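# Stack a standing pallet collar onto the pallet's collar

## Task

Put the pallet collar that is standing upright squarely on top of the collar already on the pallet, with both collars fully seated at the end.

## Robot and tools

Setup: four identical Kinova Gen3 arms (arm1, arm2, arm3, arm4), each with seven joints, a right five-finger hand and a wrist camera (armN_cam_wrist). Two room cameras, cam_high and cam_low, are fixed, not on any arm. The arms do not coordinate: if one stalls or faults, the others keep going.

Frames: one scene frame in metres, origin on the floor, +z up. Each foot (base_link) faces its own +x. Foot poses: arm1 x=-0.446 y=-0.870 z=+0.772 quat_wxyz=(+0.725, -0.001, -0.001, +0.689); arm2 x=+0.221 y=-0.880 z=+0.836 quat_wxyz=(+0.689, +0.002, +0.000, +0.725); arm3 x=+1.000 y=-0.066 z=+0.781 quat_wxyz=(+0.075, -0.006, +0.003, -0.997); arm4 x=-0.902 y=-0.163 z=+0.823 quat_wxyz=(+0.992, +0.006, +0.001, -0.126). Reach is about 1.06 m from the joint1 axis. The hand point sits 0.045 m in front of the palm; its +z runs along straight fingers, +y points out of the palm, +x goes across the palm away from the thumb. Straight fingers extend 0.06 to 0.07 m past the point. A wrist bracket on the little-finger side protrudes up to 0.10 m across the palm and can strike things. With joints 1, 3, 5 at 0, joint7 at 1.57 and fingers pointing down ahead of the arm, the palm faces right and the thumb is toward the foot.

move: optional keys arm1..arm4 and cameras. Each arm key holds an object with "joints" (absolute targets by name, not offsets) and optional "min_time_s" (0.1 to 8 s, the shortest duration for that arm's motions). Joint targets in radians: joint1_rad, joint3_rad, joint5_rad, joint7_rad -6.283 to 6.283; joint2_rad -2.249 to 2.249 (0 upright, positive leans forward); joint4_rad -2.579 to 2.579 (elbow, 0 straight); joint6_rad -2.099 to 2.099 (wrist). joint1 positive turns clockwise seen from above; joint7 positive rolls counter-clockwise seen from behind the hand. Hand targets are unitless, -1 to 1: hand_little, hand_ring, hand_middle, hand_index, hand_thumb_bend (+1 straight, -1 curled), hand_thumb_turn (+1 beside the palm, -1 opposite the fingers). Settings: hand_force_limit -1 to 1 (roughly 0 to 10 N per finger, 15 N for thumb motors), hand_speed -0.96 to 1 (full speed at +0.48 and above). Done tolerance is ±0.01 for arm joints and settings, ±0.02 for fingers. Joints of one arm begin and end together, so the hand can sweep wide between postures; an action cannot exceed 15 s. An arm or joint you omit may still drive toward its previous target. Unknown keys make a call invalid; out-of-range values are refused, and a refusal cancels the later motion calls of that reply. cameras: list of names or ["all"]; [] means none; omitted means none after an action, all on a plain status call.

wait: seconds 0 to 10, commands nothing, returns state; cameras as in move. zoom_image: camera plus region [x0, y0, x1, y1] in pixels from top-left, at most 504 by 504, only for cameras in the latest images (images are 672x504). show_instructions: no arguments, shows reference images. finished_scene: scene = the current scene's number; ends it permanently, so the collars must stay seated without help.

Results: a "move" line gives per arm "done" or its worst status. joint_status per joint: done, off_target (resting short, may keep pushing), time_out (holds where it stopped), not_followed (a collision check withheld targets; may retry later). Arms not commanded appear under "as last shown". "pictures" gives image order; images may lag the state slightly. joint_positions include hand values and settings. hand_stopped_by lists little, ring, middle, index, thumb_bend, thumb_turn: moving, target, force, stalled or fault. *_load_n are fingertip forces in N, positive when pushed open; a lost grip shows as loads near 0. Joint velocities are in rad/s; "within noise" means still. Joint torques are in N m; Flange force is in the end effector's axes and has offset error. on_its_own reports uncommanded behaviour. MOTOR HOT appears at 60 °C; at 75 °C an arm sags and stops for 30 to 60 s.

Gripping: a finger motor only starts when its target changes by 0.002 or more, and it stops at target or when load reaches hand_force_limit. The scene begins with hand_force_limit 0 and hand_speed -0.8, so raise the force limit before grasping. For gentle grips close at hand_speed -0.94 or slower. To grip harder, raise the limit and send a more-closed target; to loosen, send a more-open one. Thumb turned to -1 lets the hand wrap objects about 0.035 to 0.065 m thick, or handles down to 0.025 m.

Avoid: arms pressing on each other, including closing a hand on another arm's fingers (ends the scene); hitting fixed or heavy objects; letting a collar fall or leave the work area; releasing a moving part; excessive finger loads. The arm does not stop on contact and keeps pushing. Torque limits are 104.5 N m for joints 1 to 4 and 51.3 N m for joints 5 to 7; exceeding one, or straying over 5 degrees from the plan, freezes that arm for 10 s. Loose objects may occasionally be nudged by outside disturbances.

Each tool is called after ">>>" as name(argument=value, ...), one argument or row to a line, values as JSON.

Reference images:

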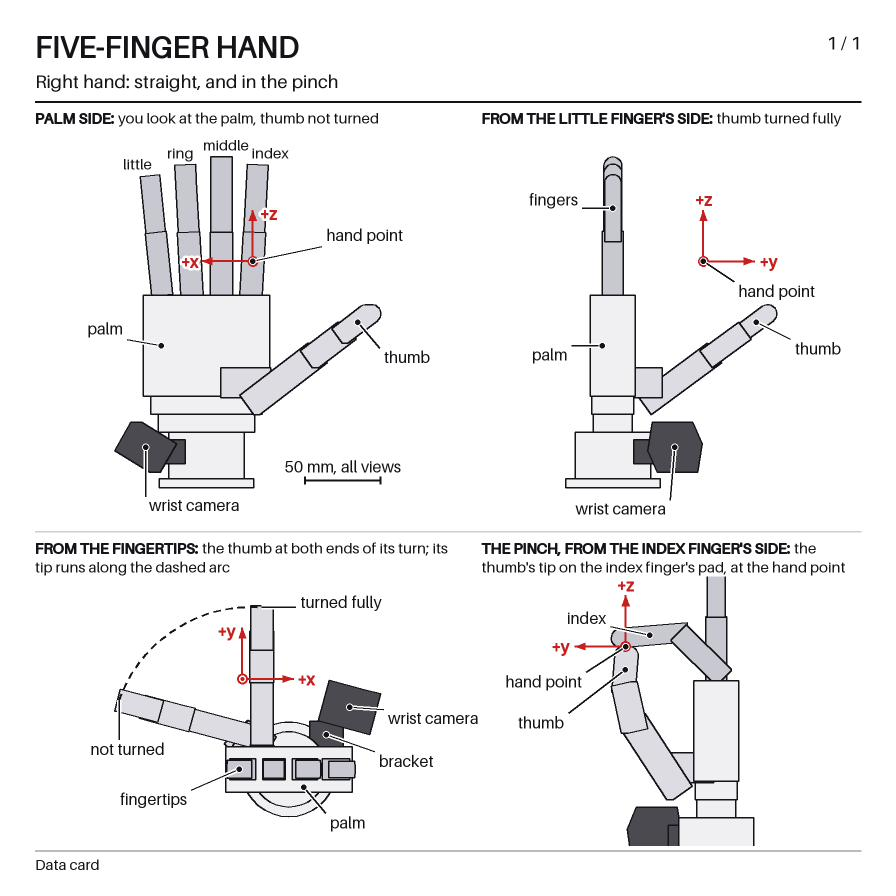

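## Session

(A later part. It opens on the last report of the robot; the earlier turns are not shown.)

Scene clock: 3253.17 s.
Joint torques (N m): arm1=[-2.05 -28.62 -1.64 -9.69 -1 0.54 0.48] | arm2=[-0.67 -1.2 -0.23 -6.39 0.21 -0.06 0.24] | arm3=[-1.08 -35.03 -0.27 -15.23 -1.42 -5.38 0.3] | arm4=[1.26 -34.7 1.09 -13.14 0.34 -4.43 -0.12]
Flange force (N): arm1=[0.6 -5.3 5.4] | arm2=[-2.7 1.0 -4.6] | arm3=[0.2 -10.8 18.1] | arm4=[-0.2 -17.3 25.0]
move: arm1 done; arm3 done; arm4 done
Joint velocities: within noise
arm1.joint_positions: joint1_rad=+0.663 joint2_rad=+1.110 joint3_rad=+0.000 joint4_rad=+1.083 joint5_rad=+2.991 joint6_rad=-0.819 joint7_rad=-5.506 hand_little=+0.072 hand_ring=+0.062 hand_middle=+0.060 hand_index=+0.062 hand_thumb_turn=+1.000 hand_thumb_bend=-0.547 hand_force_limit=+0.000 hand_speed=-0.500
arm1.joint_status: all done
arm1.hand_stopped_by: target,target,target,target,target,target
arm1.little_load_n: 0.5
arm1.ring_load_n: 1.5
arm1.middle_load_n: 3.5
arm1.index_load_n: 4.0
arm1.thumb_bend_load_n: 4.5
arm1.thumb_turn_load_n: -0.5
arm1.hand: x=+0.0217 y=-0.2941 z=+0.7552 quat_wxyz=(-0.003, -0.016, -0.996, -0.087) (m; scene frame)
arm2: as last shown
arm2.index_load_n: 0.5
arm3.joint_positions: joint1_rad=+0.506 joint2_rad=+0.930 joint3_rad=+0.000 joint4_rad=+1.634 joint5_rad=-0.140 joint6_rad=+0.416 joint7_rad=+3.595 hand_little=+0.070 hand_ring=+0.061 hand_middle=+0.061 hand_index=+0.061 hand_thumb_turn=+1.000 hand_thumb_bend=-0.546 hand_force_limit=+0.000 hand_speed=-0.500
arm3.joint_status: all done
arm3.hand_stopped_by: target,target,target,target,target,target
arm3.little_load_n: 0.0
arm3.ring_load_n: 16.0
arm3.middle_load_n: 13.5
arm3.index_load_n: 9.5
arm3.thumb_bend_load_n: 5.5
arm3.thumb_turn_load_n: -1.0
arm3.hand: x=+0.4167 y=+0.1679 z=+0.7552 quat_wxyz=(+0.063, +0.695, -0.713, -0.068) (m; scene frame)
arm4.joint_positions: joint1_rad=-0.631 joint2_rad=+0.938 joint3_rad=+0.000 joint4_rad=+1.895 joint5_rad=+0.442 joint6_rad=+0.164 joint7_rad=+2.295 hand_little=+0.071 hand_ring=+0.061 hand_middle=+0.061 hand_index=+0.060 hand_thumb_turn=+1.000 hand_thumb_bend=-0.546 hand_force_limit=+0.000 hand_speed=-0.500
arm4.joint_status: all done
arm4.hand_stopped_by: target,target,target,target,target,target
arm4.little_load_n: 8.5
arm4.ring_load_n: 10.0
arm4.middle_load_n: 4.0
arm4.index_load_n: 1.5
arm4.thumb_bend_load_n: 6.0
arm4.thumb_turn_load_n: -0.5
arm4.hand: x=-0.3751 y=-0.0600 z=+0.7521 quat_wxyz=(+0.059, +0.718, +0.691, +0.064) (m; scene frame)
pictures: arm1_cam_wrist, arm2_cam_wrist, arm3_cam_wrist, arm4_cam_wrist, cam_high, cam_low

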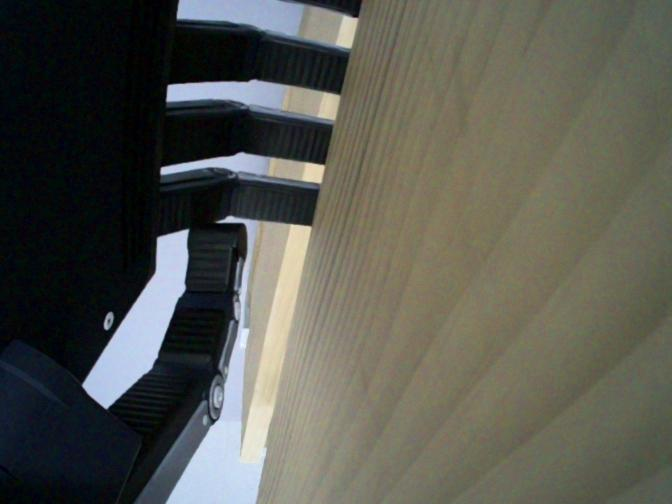

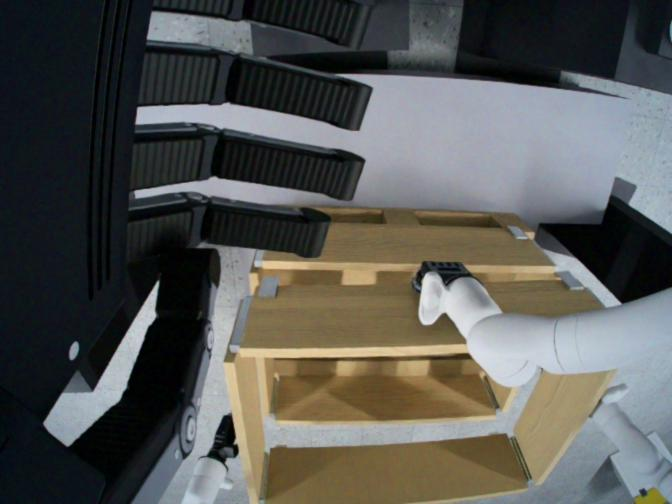

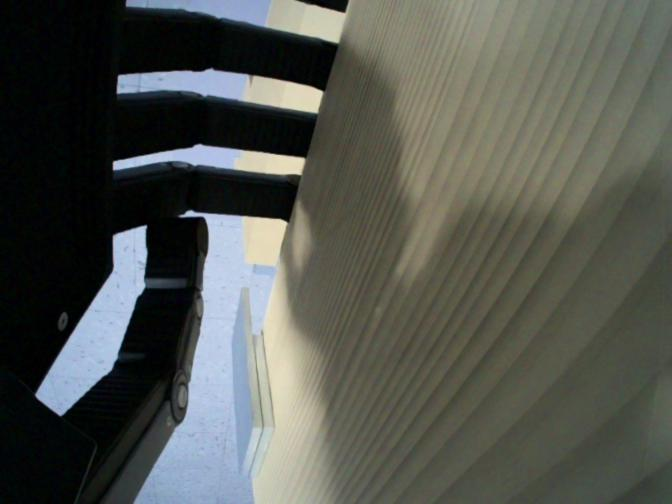

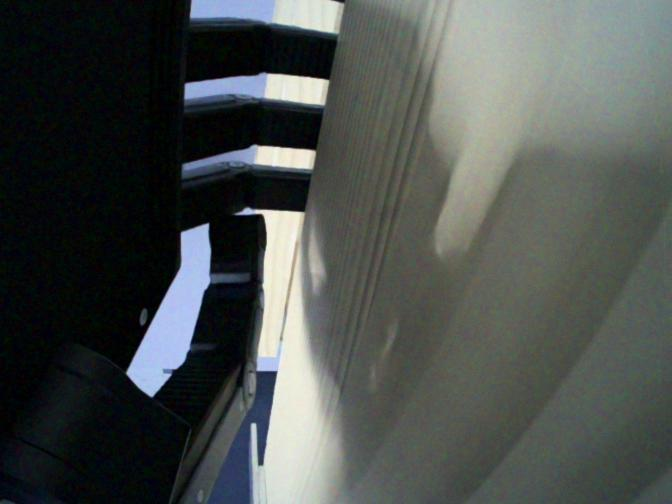

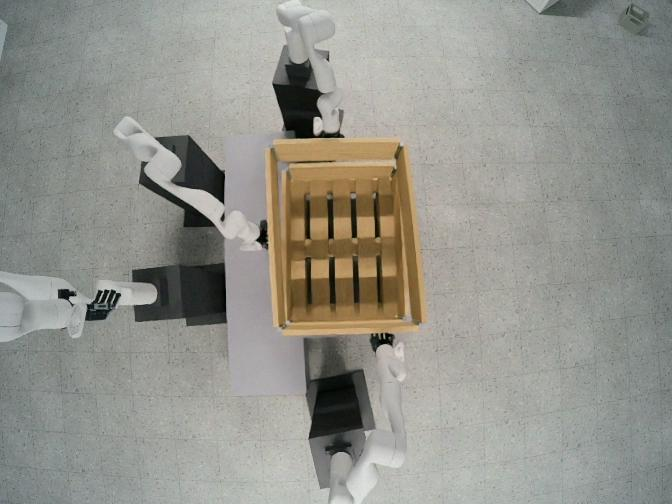

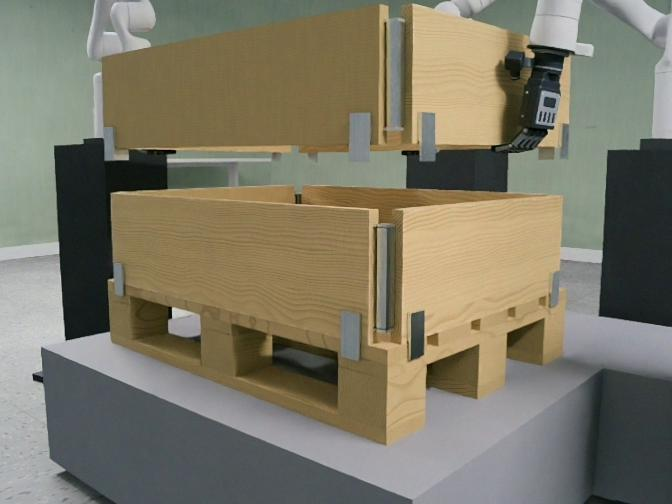

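>>> zoom_image(
  camera="cam_high",
  region=[255, 130, 315, 190],
)

>>> zoom_image(
  camera="cam_high",
  region=[380, 130, 440, 190],
)

>>> zoom_image(
  camera="cam_high",
  region=[260, 290, 320, 350],
)

>>> zoom_image(
  camera="cam_high",
  region=[380, 290, 440, 350],
)

Scaled by 8.400 from the camera's 672x504 image, which has a finer 960x720 frame.

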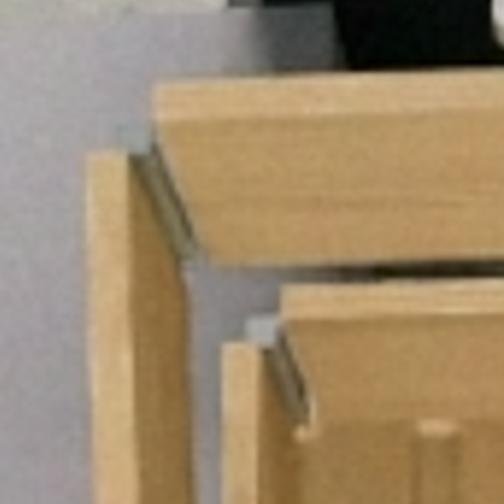

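Scaled by 8.400 from the camera's 672x504 image, which has a finer 960x720 frame.

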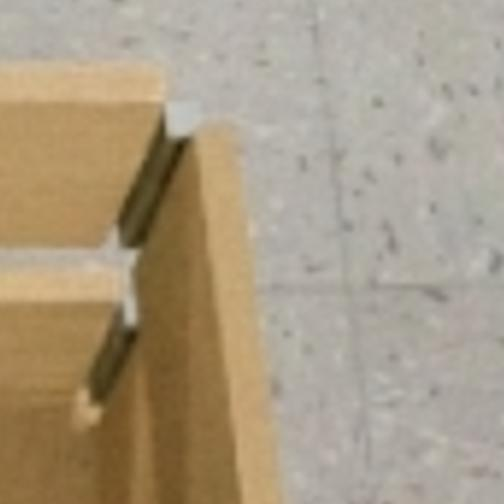

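Scaled by 8.400 from the camera's 672x504 image, which has a finer 960x720 frame.

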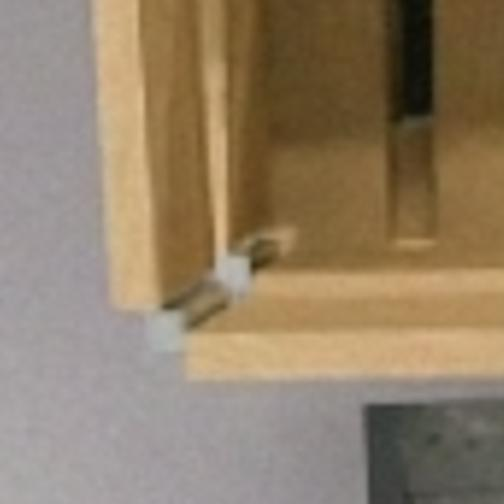

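Scaled by 8.400 from the camera's 672x504 image, which has a finer 960x720 frame.

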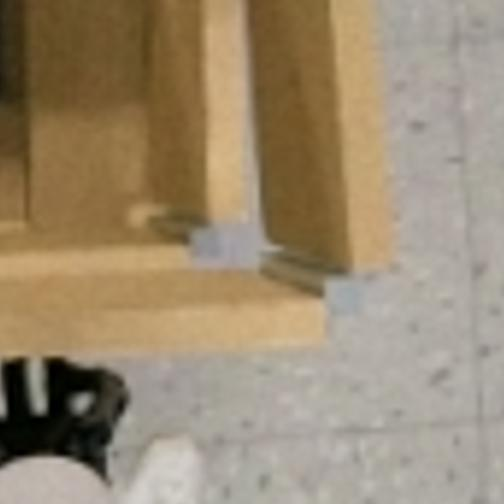

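>>> zoom_image(
  camera="cam_low",
  region=[80, 110, 160, 210],
)

>>> zoom_image(
  camera="cam_low",
  region=[340, 0, 460, 120],
)

>>> zoom_image(
  camera="cam_low",
  region=[340, 110, 460, 230],
)

>>> zoom_image(
  camera="cam_low",
  region=[520, 110, 600, 210],
)

>>> zoom_image(
  camera="cam_low",
  region=[340, 200, 460, 370],
)

Scaled by 5.040 from the camera's 672x504 image, which has a finer 960x720 frame.

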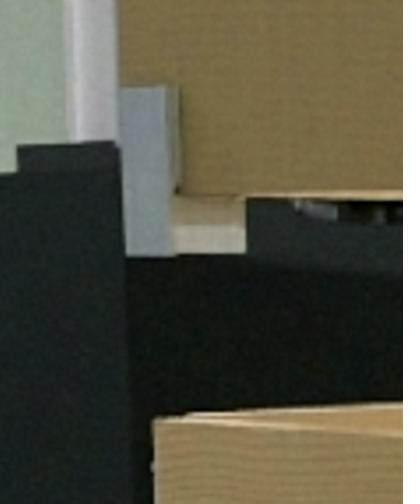

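Scaled by 4.200 from the camera's 672x504 image, which has a finer 960x720 frame.

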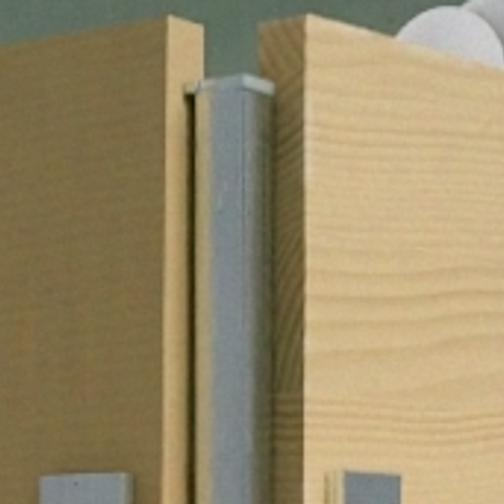

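Scaled by 4.200 from the camera's 672x504 image, which has a finer 960x720 frame.

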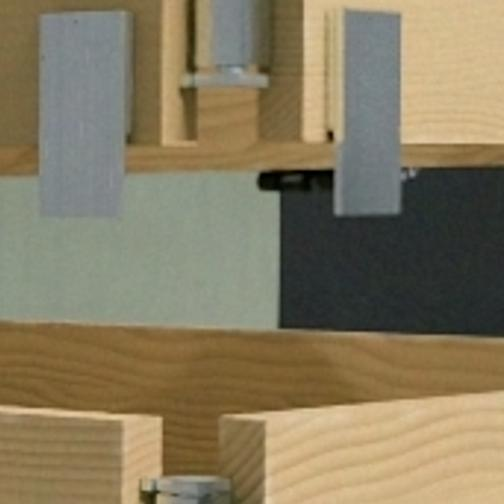

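Scaled by 5.040 from the camera's 672x504 image, which has a finer 960x720 frame.

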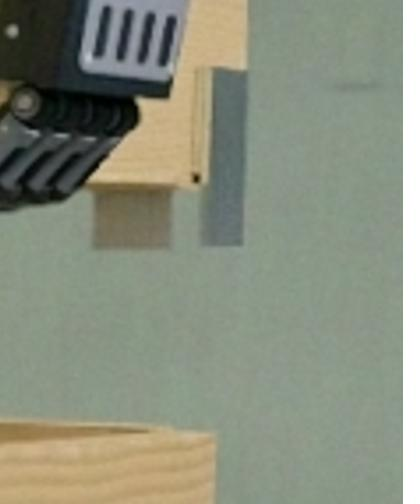

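Scaled by 2.965 from the camera's 672x504 image, which has a finer 960x720 frame.

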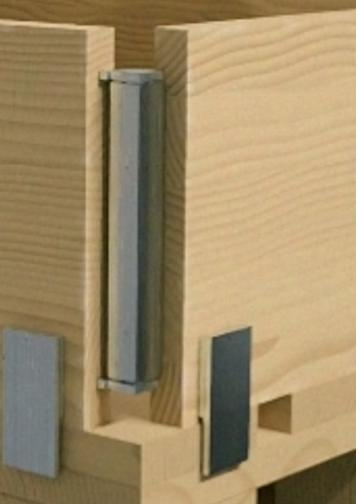

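>>> zoom_image(
  camera="arm1_cam_wrist",
  region=[220, 200, 360, 480],
)

>>> zoom_image(
  camera="arm1_cam_wrist",
  region=[240, 0, 380, 240],
)

>>> zoom_image(
  camera="arm3_cam_wrist",
  region=[200, 0, 360, 290],
)

>>> zoom_image(
  camera="arm4_cam_wrist",
  region=[200, 0, 360, 400],
)

Scaled by 1.800 from the camera's 672x504 image, which has a finer 960x720 frame.

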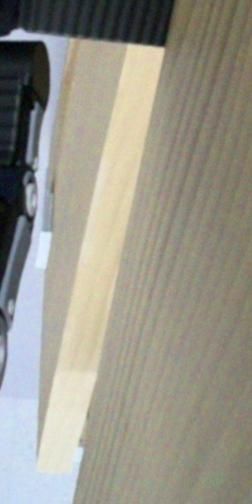

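Scaled by 2.100 from the camera's 672x504 image, which has a finer 960x720 frame.

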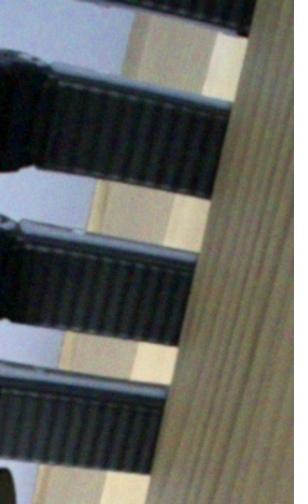

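Scaled by 1.738 from the camera's 672x504 image, which has a finer 960x720 frame.

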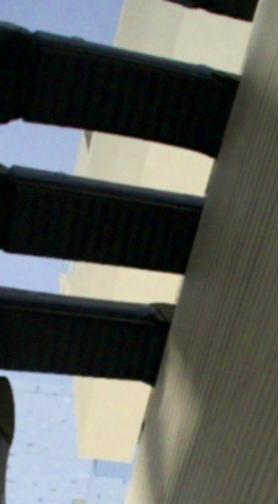

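Scaled by 1.260 from the camera's 672x504 image, which has a finer 960x720 frame.

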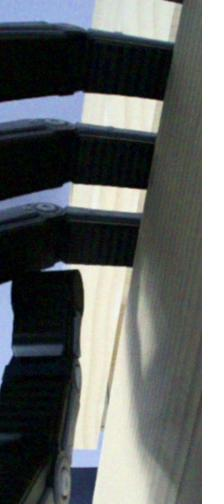

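>>> move(
  cameras=["arm3_cam_wrist", "arm4_cam_wrist", "arm1_cam_wrist"],
)

>>> zoom_image(
  camera="arm3_cam_wrist",
  region=[220, 60, 340, 160],
)

>>> zoom_image(
  camera="arm3_cam_wrist",
  region=[220, 200, 320, 300],
)

>>> zoom_image(
  camera="arm4_cam_wrist",
  region=[240, 60, 340, 160],
)

>>> zoom_image(
  camera="arm4_cam_wrist",
  region=[240, 200, 340, 380],
)

Scene clock: 3528.47 s.
Joint torques (N m): arm1=[-2.09 -28.66 -1.63 -9.72 -0.99 0.54 0.46] | arm2=[-0.75 -1.15 -0.3 -6.38 0.2 -0.03 0.22] | arm3=[-1.13 -35.04 -0.27 -15.2 -1.4 -5.43 0.37] | arm4=[1.29 -34.73 1.14 -13.13 0.35 -4.39 -0.09]
Flange force (N): arm1=[0.6 -5.5 5.4] | arm2=[-2.7 0.7 -4.6] | arm3=[0.2 -10.5 18.0] | arm4=[-0.1 -17.4 25.1]
Joint velocities: within noise
arm1.joint_positions: joint1_rad=+0.663 joint2_rad=+1.110 joint3_rad=+0.000 joint4_rad=+1.083 joint5_rad=+2.991 joint6_rad=-0.819 joint7_rad=-5.506 hand_little=+0.072 hand_ring=+0.062 hand_middle=+0.060 hand_index=+0.062 hand_thumb_turn=+1.000 hand_thumb_bend=-0.547 hand_force_limit=+0.000 hand_speed=-0.500
arm1.joint_status: all done
arm1.hand_stopped_by: target,target,target,target,target,target
arm1.little_load_n: 0.0
arm1.ring_load_n: 1.5
arm1.middle_load_n: 3.0
arm1.index_load_n: 4.0
arm1.thumb_bend_load_n: 5.0
arm1.thumb_turn_load_n: -1.0
arm1.hand: x=+0.0217 y=-0.2941 z=+0.7552 quat_wxyz=(-0.003, -0.016, -0.996, -0.087) (m; scene frame)
arm2.joint_positions: joint1_rad=+0.300 joint2_rad=-0.370 joint3_rad=+0.000 joint4_rad=+1.490 joint5_rad=+0.000 joint6_rad=+2.000 joint7_rad=-1.600 hand_little=+0.072 hand_ring=+0.062 hand_middle=+0.060 hand_index=+0.062 hand_thumb_turn=+1.000 hand_thumb_bend=-0.547 hand_force_limit=+0.000 hand_speed=-0.500
arm2.joint_status: not commanded
arm2.hand_stopped_by: target,target,target,target,target,target
arm2.little_load_n: 0.0
arm2.ring_load_n: 0.0
arm2.middle_load_n: 0.0
arm2.index_load_n: 1.0
arm2.thumb_bend_load_n: 4.0
arm2.thumb_turn_load_n: -0.5
arm2.hand: x=+0.2309 y=-0.7084 z=+1.3293 quat_wxyz=(-0.008, +0.602, -0.798, -0.009) (m; scene frame)
arm3.joint_positions: joint1_rad=+0.506 joint2_rad=+0.930 joint3_rad=+0.000 joint4_rad=+1.634 joint5_rad=-0.140 joint6_rad=+0.416 joint7_rad=+3.595 hand_little=+0.070 hand_ring=+0.061 hand_middle=+0.061 hand_index=+0.061 hand_thumb_turn=+1.000 hand_thumb_bend=-0.546 hand_force_limit=+0.000 hand_speed=-0.500
arm3.joint_status: all done
arm3.hand_stopped_by: target,target,target,target,target,target
arm3.little_load_n: 0.5
arm3.ring_load_n: 16.0
arm3.middle_load_n: 13.5
arm3.index_load_n: 10.0
arm3.thumb_bend_load_n: 5.5
arm3.thumb_turn_load_n: -1.0
arm3.hand: x=+0.4167 y=+0.1679 z=+0.7552 quat_wxyz=(+0.063, +0.695, -0.713, -0.068) (m; scene frame)
arm4.joint_positions: joint1_rad=-0.631 joint2_rad=+0.938 joint3_rad=+0.000 joint4_rad=+1.895 joint5_rad=+0.442 joint6_rad=+0.164 joint7_rad=+2.295 hand_little=+0.071 hand_ring=+0.061 hand_middle=+0.061 hand_index=+0.060 hand_thumb_turn=+1.000 hand_thumb_bend=-0.546 hand_force_limit=+0.000 hand_speed=-0.500
arm4.joint_status: all done
arm4.hand_stopped_by: target,target,target,target,target,target
arm4.little_load_n: 8.5
arm4.ring_load_n: 10.0
arm4.middle_load_n: 4.0
arm4.index_load_n: 1.5
arm4.thumb_bend_load_n: 6.0
arm4.thumb_turn_load_n: -1.0
arm4.hand: x=-0.3751 y=-0.0600 z=+0.7521 quat_wxyz=(+0.059, +0.718, +0.691, +0.064) (m; scene frame)
pictures: arm1_cam_wrist, arm3_cam_wrist, arm4_cam_wrist

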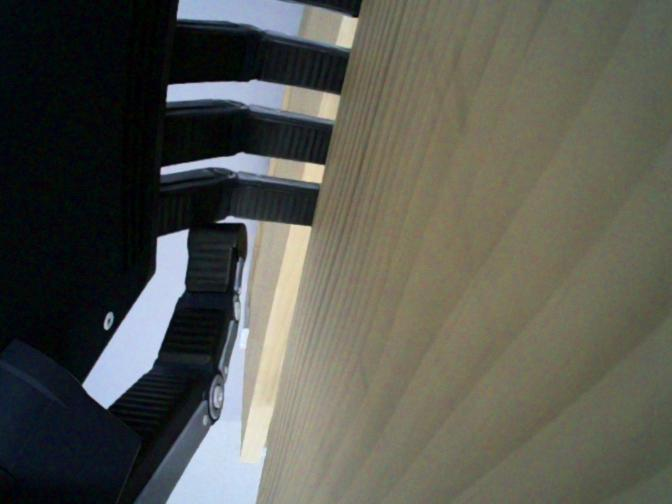

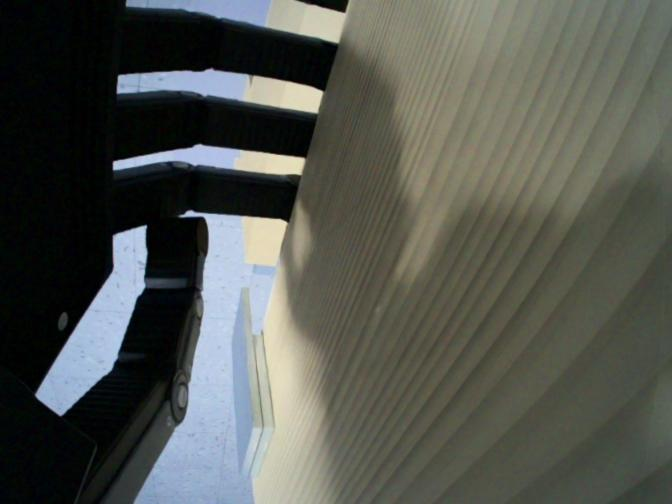

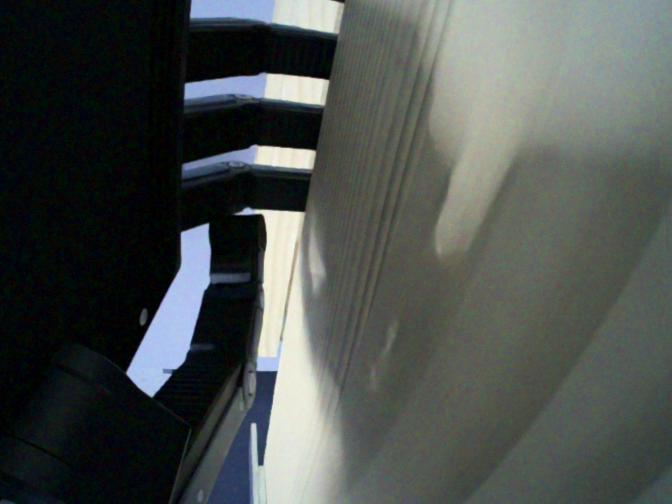

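Scaled by 4.200 from the camera's 672x504 image, which has a finer 960x720 frame.

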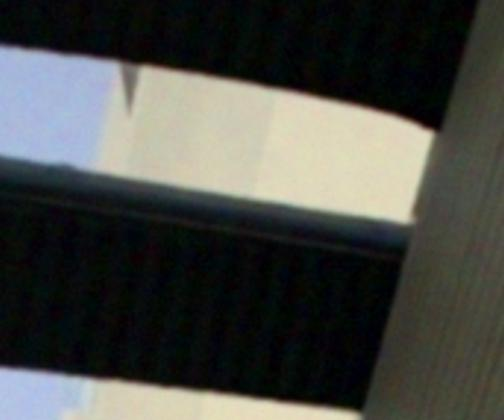

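Scaled by 5.040 from the camera's 672x504 image, which has a finer 960x720 frame.

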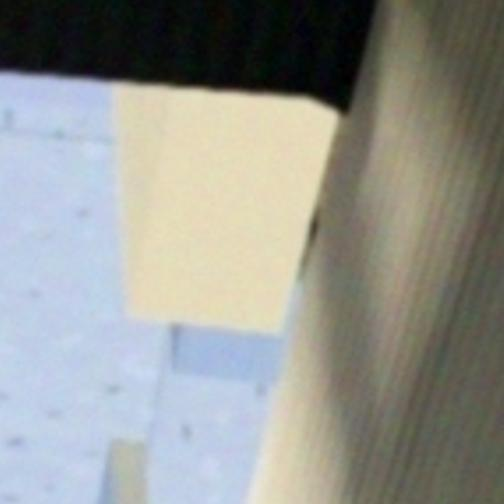

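Scaled by 5.040 from the camera's 672x504 image, which has a finer 960x720 frame.

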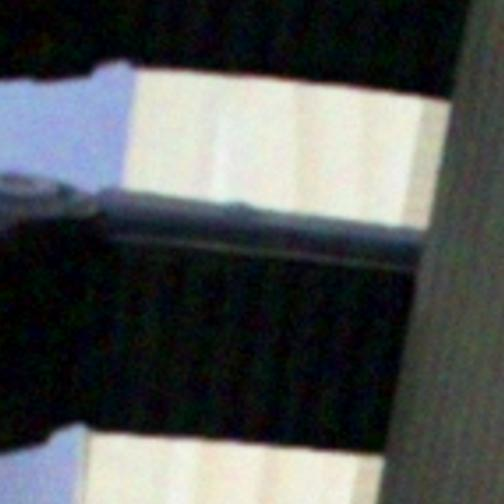

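Scaled by 2.800 from the camera's 672x504 image, which has a finer 960x720 frame.

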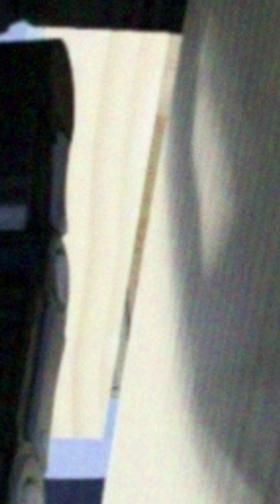

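>>> move(
  arm3={"joints":{"joint1_rad":0.4763,"joint2_rad":0.9223,"joint4_rad":1.6563,"joint5_rad":-0.1324,"joint6_rad":0.3992,"joint7_rad":3.5594},"min_time_s":5},
  arm4={"joints":{"joint1_rad":-0.6844,"joint2_rad":0.9417,"joint4_rad":1.8767,"joint5_rad":0.4418,"joint6_rad":0.1844,"joint7_rad":2.2440},"min_time_s":5},
  cameras=["all"],
)

>>> zoom_image(
  camera="cam_low",
  region=[80, 110, 160, 210],
)

>>> zoom_image(
  camera="cam_low",
  region=[340, 110, 460, 230],
)

>>> zoom_image(
  camera="cam_low",
  region=[520, 110, 600, 210],
)

>>> zoom_image(
  camera="cam_high",
  region=[250, 120, 440, 350],
)

Scene clock: 3644.93 s.
Joint torques (N m): arm1=[1.01 -29.32 1.07 -10.89 -0.16 1.5 0.23] | arm2=[-0.56 -1.11 -0.31 -6.42 0.23 -0.05 0.26] | arm3=[1.31 -31.8 2.17 -9.68 -0.77 -2.47 0.26] | arm4=[-1.44 -29.9 -2.23 -5.21 0.04 -1.25 0.17]
Flange force (N): arm1=[5.3 -4.6 5.4] | arm2=[-2.5 0.8 -4.4] | arm3=[1.3 -1.2 20.3] | arm4=[-0.8 -3.2 27.1]
move: arm3 done; arm4 done
Joint velocities: within noise
arm1, arm2: as last shown
arm1.joint_positions: joint1_rad=+0.663 joint2_rad=+1.110 joint3_rad=+0.000 joint4_rad=+1.083 joint5_rad=+2.991 joint6_rad=-0.819 joint7_rad=-5.506 hand_little=+0.072 hand_ring=+0.062 hand_middle=+0.060 hand_index=+0.063 hand_thumb_turn=+1.000 hand_thumb_bend=-0.547 hand_force_limit=+0.000 hand_speed=-0.500
arm1.ring_load_n: 0.5
arm1.middle_load_n: 3.5
arm1.index_load_n: 5.0
arm1.thumb_bend_load_n: 4.5
arm3.joint_positions: joint1_rad=+0.476 joint2_rad=+0.922 joint3_rad=+0.000 joint4_rad=+1.656 joint5_rad=-0.132 joint6_rad=+0.399 joint7_rad=+3.559 hand_little=+0.070 hand_ring=+0.061 hand_middle=+0.061 hand_index=+0.061 hand_thumb_turn=+1.000 hand_thumb_bend=-0.546 hand_force_limit=+0.000 hand_speed=-0.500
arm3.joint_status: all done
arm3.hand_stopped_by: target,target,target,target,target,target
arm3.little_load_n: 0.0
arm3.ring_load_n: 16.0
arm3.middle_load_n: 12.0
arm3.index_load_n: 8.0
arm3.thumb_bend_load_n: 5.5
arm3.thumb_turn_load_n: -0.5
arm3.hand: x=+0.4165 y=+0.1520 z=+0.7552 quat_wxyz=(+0.063, +0.695, -0.713, -0.069) (m; scene frame)
arm4.joint_positions: joint1_rad=-0.684 joint2_rad=+0.942 joint3_rad=+0.000 joint4_rad=+1.877 joint5_rad=+0.442 joint6_rad=+0.184 joint7_rad=+2.244 hand_little=+0.071 hand_ring=+0.061 hand_middle=+0.060 hand_index=+0.060 hand_thumb_turn=+1.000 hand_thumb_bend=-0.546 hand_force_limit=+0.000 hand_speed=-0.500
arm4.joint_status: all done
arm4.hand_stopped_by: target,target,target,target,target,target
arm4.little_load_n: 7.5
arm4.ring_load_n: 9.0
arm4.middle_load_n: 3.0
arm4.index_load_n: 1.5
arm4.thumb_bend_load_n: 6.0
arm4.thumb_turn_load_n: -1.0
arm4.hand: x=-0.3781 y=-0.0359 z=+0.7524 quat_wxyz=(+0.059, +0.718, +0.691, +0.064) (m; scene frame)
pictures: arm1_cam_wrist, arm2_cam_wrist, arm3_cam_wrist, arm4_cam_wrist, cam_high, cam_low

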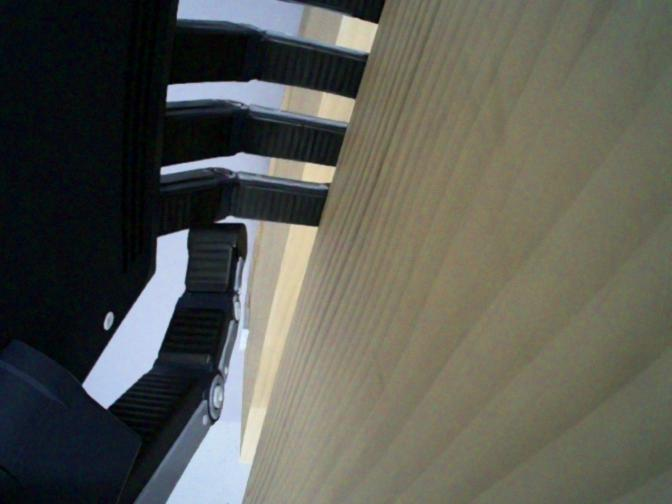

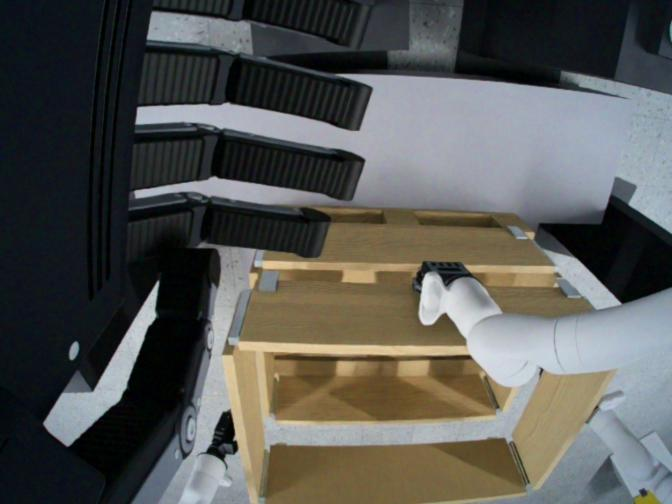

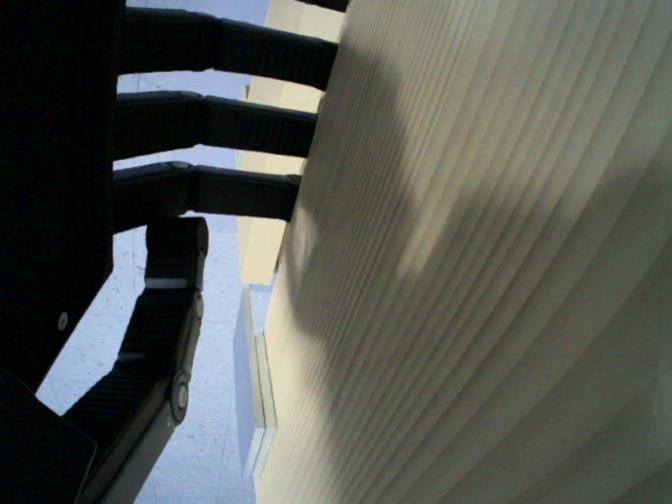

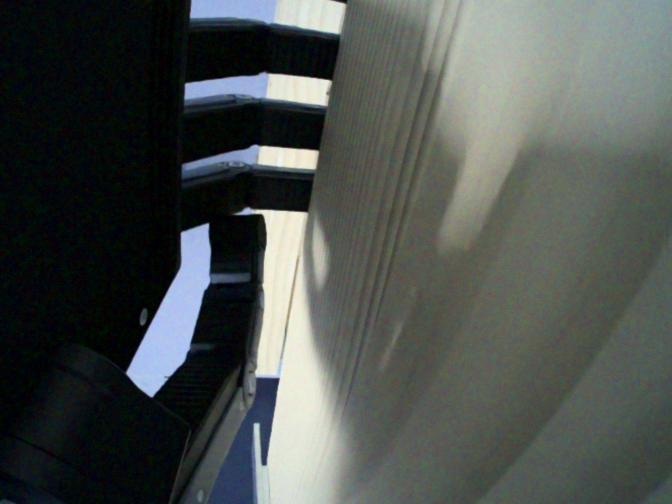

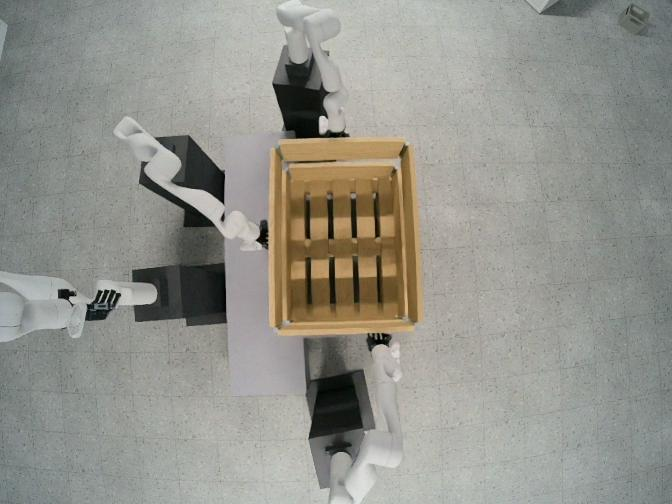

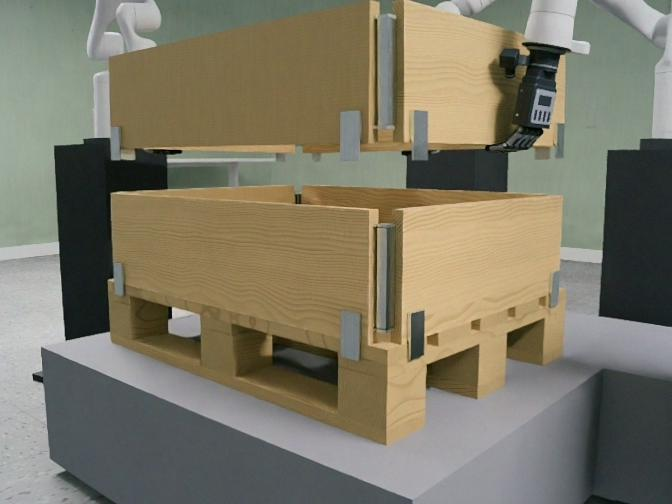

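Scaled by 5.040 from the camera's 672x504 image, which has a finer 960x720 frame.

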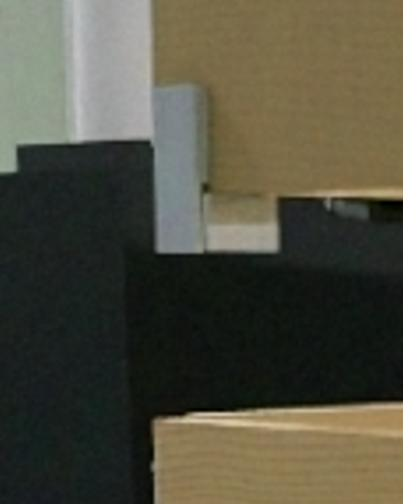

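Scaled by 4.200 from the camera's 672x504 image, which has a finer 960x720 frame.

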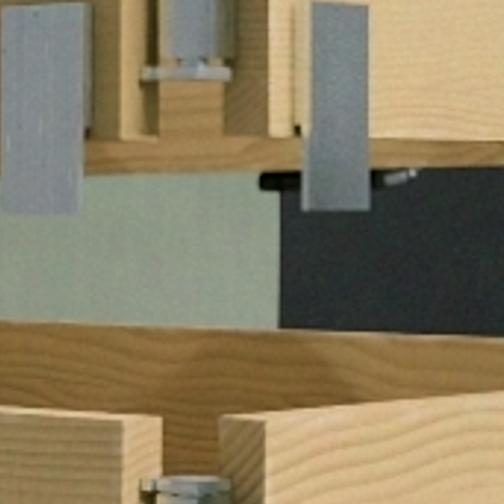

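Scaled by 5.040 from the camera's 672x504 image, which has a finer 960x720 frame.

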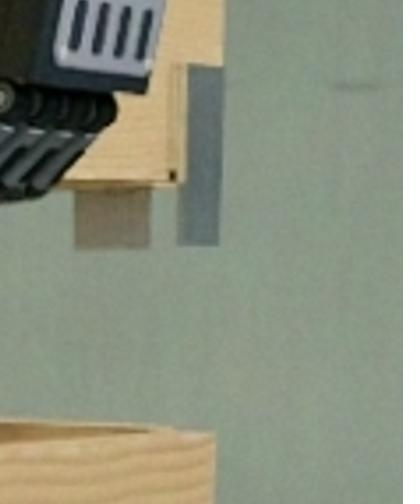

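Scaled by 2.191 from the camera's 672x504 image, which has a finer 960x720 frame.

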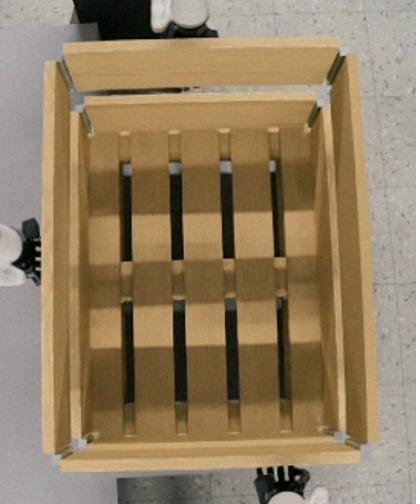

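>>> zoom_image(
  camera="arm1_cam_wrist",
  region=[220, 200, 360, 480],
)

>>> zoom_image(
  camera="arm3_cam_wrist",
  region=[220, 60, 340, 160],
)

>>> zoom_image(
  camera="arm3_cam_wrist",
  region=[220, 200, 320, 300],
)

>>> zoom_image(
  camera="arm4_cam_wrist",
  region=[240, 60, 340, 160],
)

>>> zoom_image(
  camera="arm4_cam_wrist",
  region=[240, 200, 340, 380],
)

Scaled by 1.800 from the camera's 672x504 image, which has a finer 960x720 frame.

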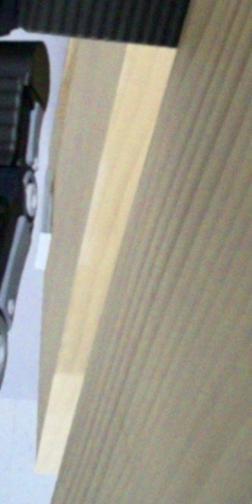

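Scaled by 4.200 from the camera's 672x504 image, which has a finer 960x720 frame.

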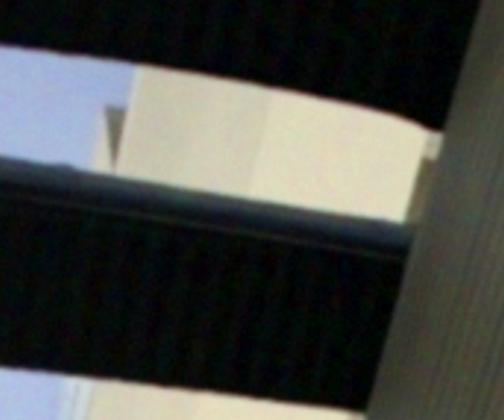

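Scaled by 5.040 from the camera's 672x504 image, which has a finer 960x720 frame.

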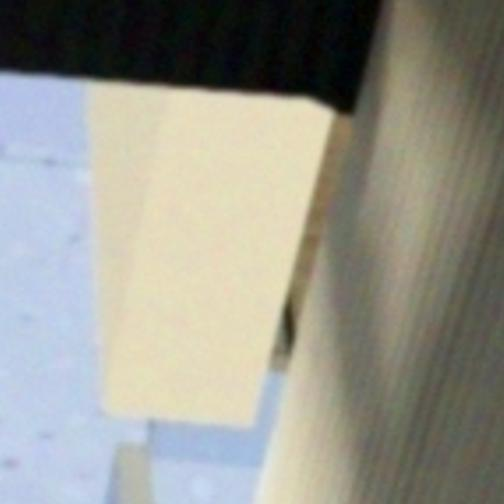

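Scaled by 5.040 from the camera's 672x504 image, which has a finer 960x720 frame.

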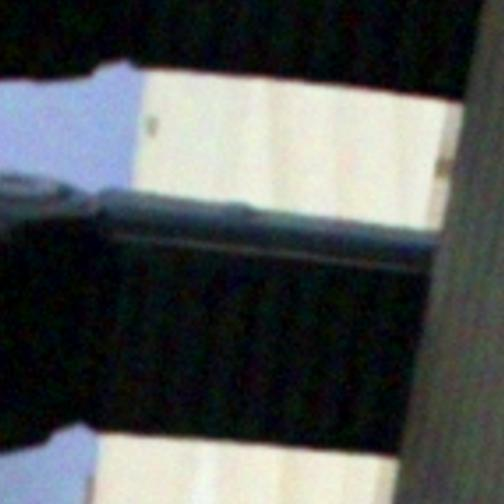

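Scaled by 2.800 from the camera's 672x504 image, which has a finer 960x720 frame.

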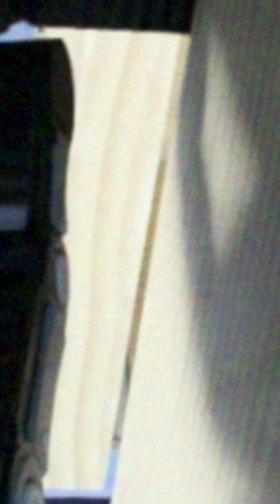

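>>> zoom_image(
  camera="cam_high",
  region=[255, 130, 315, 190],
)

>>> zoom_image(
  camera="cam_high",
  region=[380, 130, 440, 190],
)

>>> zoom_image(
  camera="cam_high",
  region=[260, 290, 320, 350],
)

>>> zoom_image(
  camera="cam_high",
  region=[380, 290, 440, 350],
)

>>> zoom_image(
  camera="cam_low",
  region=[90, 20, 150, 320],
)

>>> zoom_image(
  camera="cam_low",
  region=[530, 20, 590, 320],
)

>>> zoom_image(
  camera="cam_low",
  region=[330, 0, 430, 370],
)

Scaled by 8.400 from the camera's 672x504 image, which has a finer 960x720 frame.

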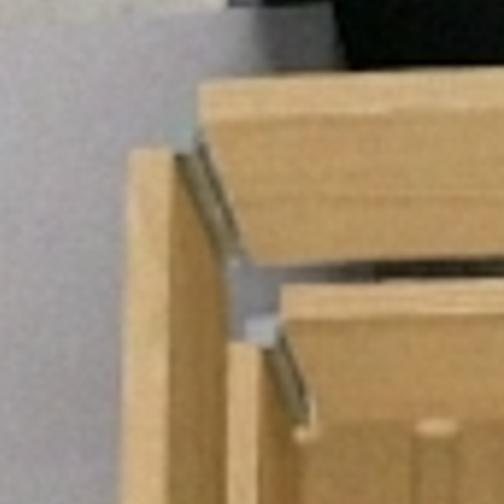

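Scaled by 8.400 from the camera's 672x504 image, which has a finer 960x720 frame.

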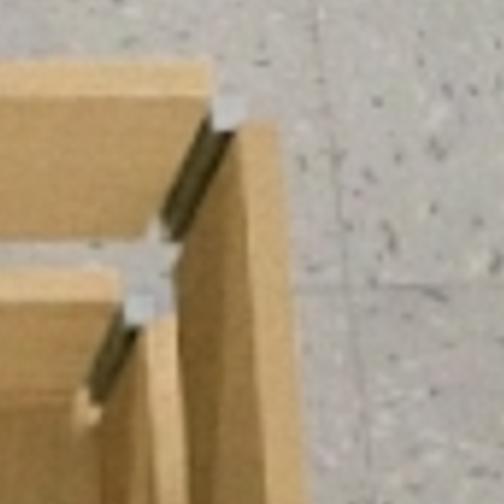

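Scaled by 8.400 from the camera's 672x504 image, which has a finer 960x720 frame.

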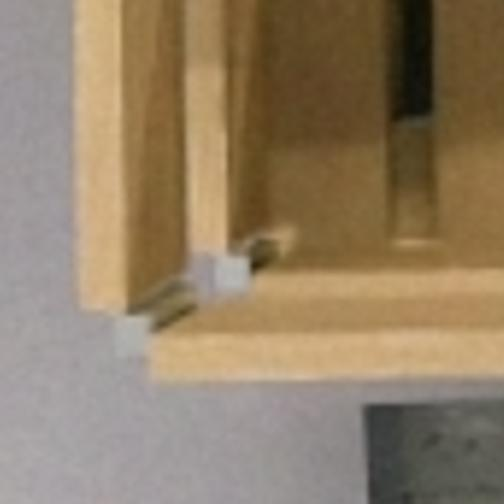

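Scaled by 8.400 from the camera's 672x504 image, which has a finer 960x720 frame.

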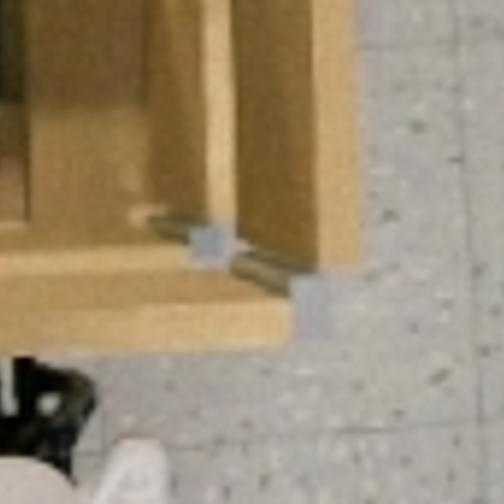

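Scaled by 1.680 from the camera's 672x504 image, which has a finer 960x720 frame.

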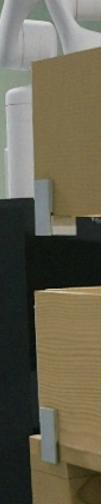

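Scaled by 1.680 from the camera's 672x504 image, which has a finer 960x720 frame.

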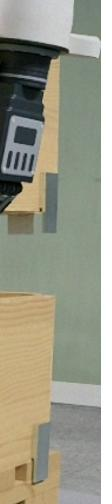

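Scaled by 1.362 from the camera's 672x504 image, which has a finer 960x720 frame.

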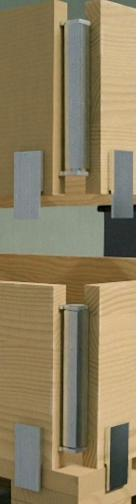

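>>> move(
  arm1={"joints":{"joint2_rad":1.14993,"joint4_rad":1.08074,"joint5_rad":2.98544,"joint6_rad":-0.78095,"joint7_rad":-5.49718},"min_time_s":4},
  arm3={"joints":{"joint2_rad":0.97349,"joint4_rad":1.65178,"joint5_rad":-0.14894,"joint6_rad":0.35313,"joint7_rad":3.57723},"min_time_s":4},
  arm4={"joints":{"joint2_rad":1.00107,"joint4_rad":1.86424,"joint5_rad":0.58067,"joint6_rad":0.14343,"joint7_rad":2.10337},"min_time_s":4},
  cameras=["cam_low"],
)

Scene clock: 3840.73 s.
Joint torques (N m): arm1=[0.97 -29.2 1.04 -10.31 -0.17 1.3 0.26] | arm2=[-0.66 -1.1 -0.29 -6.44 0.22 0 0.23] | arm3=[1.21 -32.37 2.16 -9.68 -0.77 -2.78 0.26] | arm4=[-1.28 -30.71 -1.93 -5.41 0.1 -1.4 0.19]
Flange force (N): arm1=[4.8 -4.1 5.2] | arm2=[-2.5 0.8 -4.2] | arm3=[1.4 -2.3 20.2] | arm4=[-1.7 -6.2 27.5]
move: arm1 done; arm3 done; arm4 done
Joint velocities: within noise
arm1.joint_positions: joint1_rad=+0.663 joint2_rad=+1.150 joint3_rad=+0.000 joint4_rad=+1.081 joint5_rad=+2.985 joint6_rad=-0.781 joint7_rad=-5.497 hand_little=+0.072 hand_ring=+0.062 hand_middle=+0.060 hand_index=+0.063 hand_thumb_turn=+1.000 hand_thumb_bend=-0.547 hand_force_limit=+0.000 hand_speed=-0.500
arm1.joint_status: all done
arm1.hand_stopped_by: target,target,target,target,target,target
arm1.little_load_n: 0.0
arm1.ring_load_n: 0.5
arm1.middle_load_n: 3.5
arm1.index_load_n: 5.0
arm1.thumb_bend_load_n: 5.0
arm1.thumb_turn_load_n: -0.5
arm1.hand: x=+0.0218 y=-0.2941 z=+0.7303 quat_wxyz=(-0.003, -0.016, -0.996, -0.087) (m; scene frame)
arm2: as last shown
arm3.joint_positions: joint1_rad=+0.476 joint2_rad=+0.974 joint3_rad=+0.000 joint4_rad=+1.652 joint5_rad=-0.149 joint6_rad=+0.353 joint7_rad=+3.577 hand_little=+0.070 hand_ring=+0.061 hand_middle=+0.061 hand_index=+0.061 hand_thumb_turn=+1.000 hand_thumb_bend=-0.546 hand_force_limit=+0.000 hand_speed=-0.500
arm3.joint_status: all done
arm3.hand_stopped_by: target,target,target,target,target,target
arm3.little_load_n: 0.0
arm3.ring_load_n: 16.0
arm3.middle_load_n: 12.0
arm3.index_load_n: 8.5
arm3.thumb_bend_load_n: 5.5
arm3.thumb_turn_load_n: -1.0
arm3.hand: x=+0.4162 y=+0.1521 z=+0.7301 quat_wxyz=(+0.063, +0.695, -0.713, -0.068) (m; scene frame)
arm4.joint_positions: joint1_rad=-0.684 joint2_rad=+1.001 joint3_rad=+0.000 joint4_rad=+1.864 joint5_rad=+0.581 joint6_rad=+0.143 joint7_rad=+2.103 hand_little=+0.071 hand_ring=+0.061 hand_middle=+0.060 hand_index=+0.060 hand_thumb_turn=+1.000 hand_thumb_bend=-0.546 hand_force_limit=+0.000 hand_speed=-0.500
arm4.joint_status: all done
arm4.hand_stopped_by: target,target,target,target,target,target
arm4.little_load_n: 7.5
arm4.ring_load_n: 9.0
arm4.middle_load_n: 3.5
arm4.index_load_n: 1.5
arm4.thumb_bend_load_n: 6.0
arm4.thumb_turn_load_n: -1.0
arm4.hand: x=-0.3781 y=-0.0356 z=+0.7274 quat_wxyz=(+0.059, +0.717, +0.691, +0.064) (m; scene frame)
pictures: cam_low

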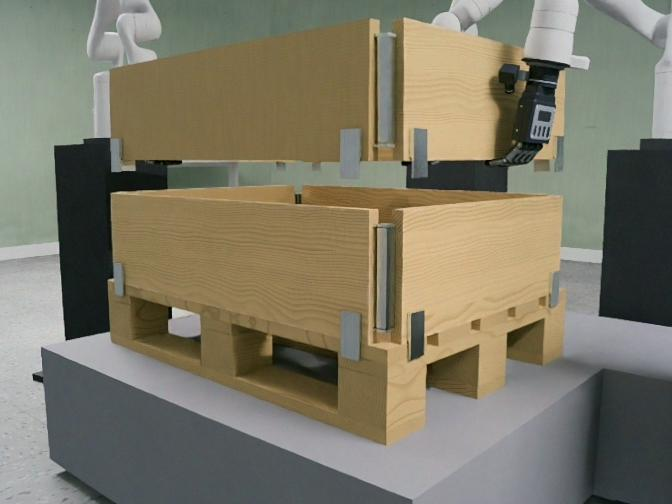

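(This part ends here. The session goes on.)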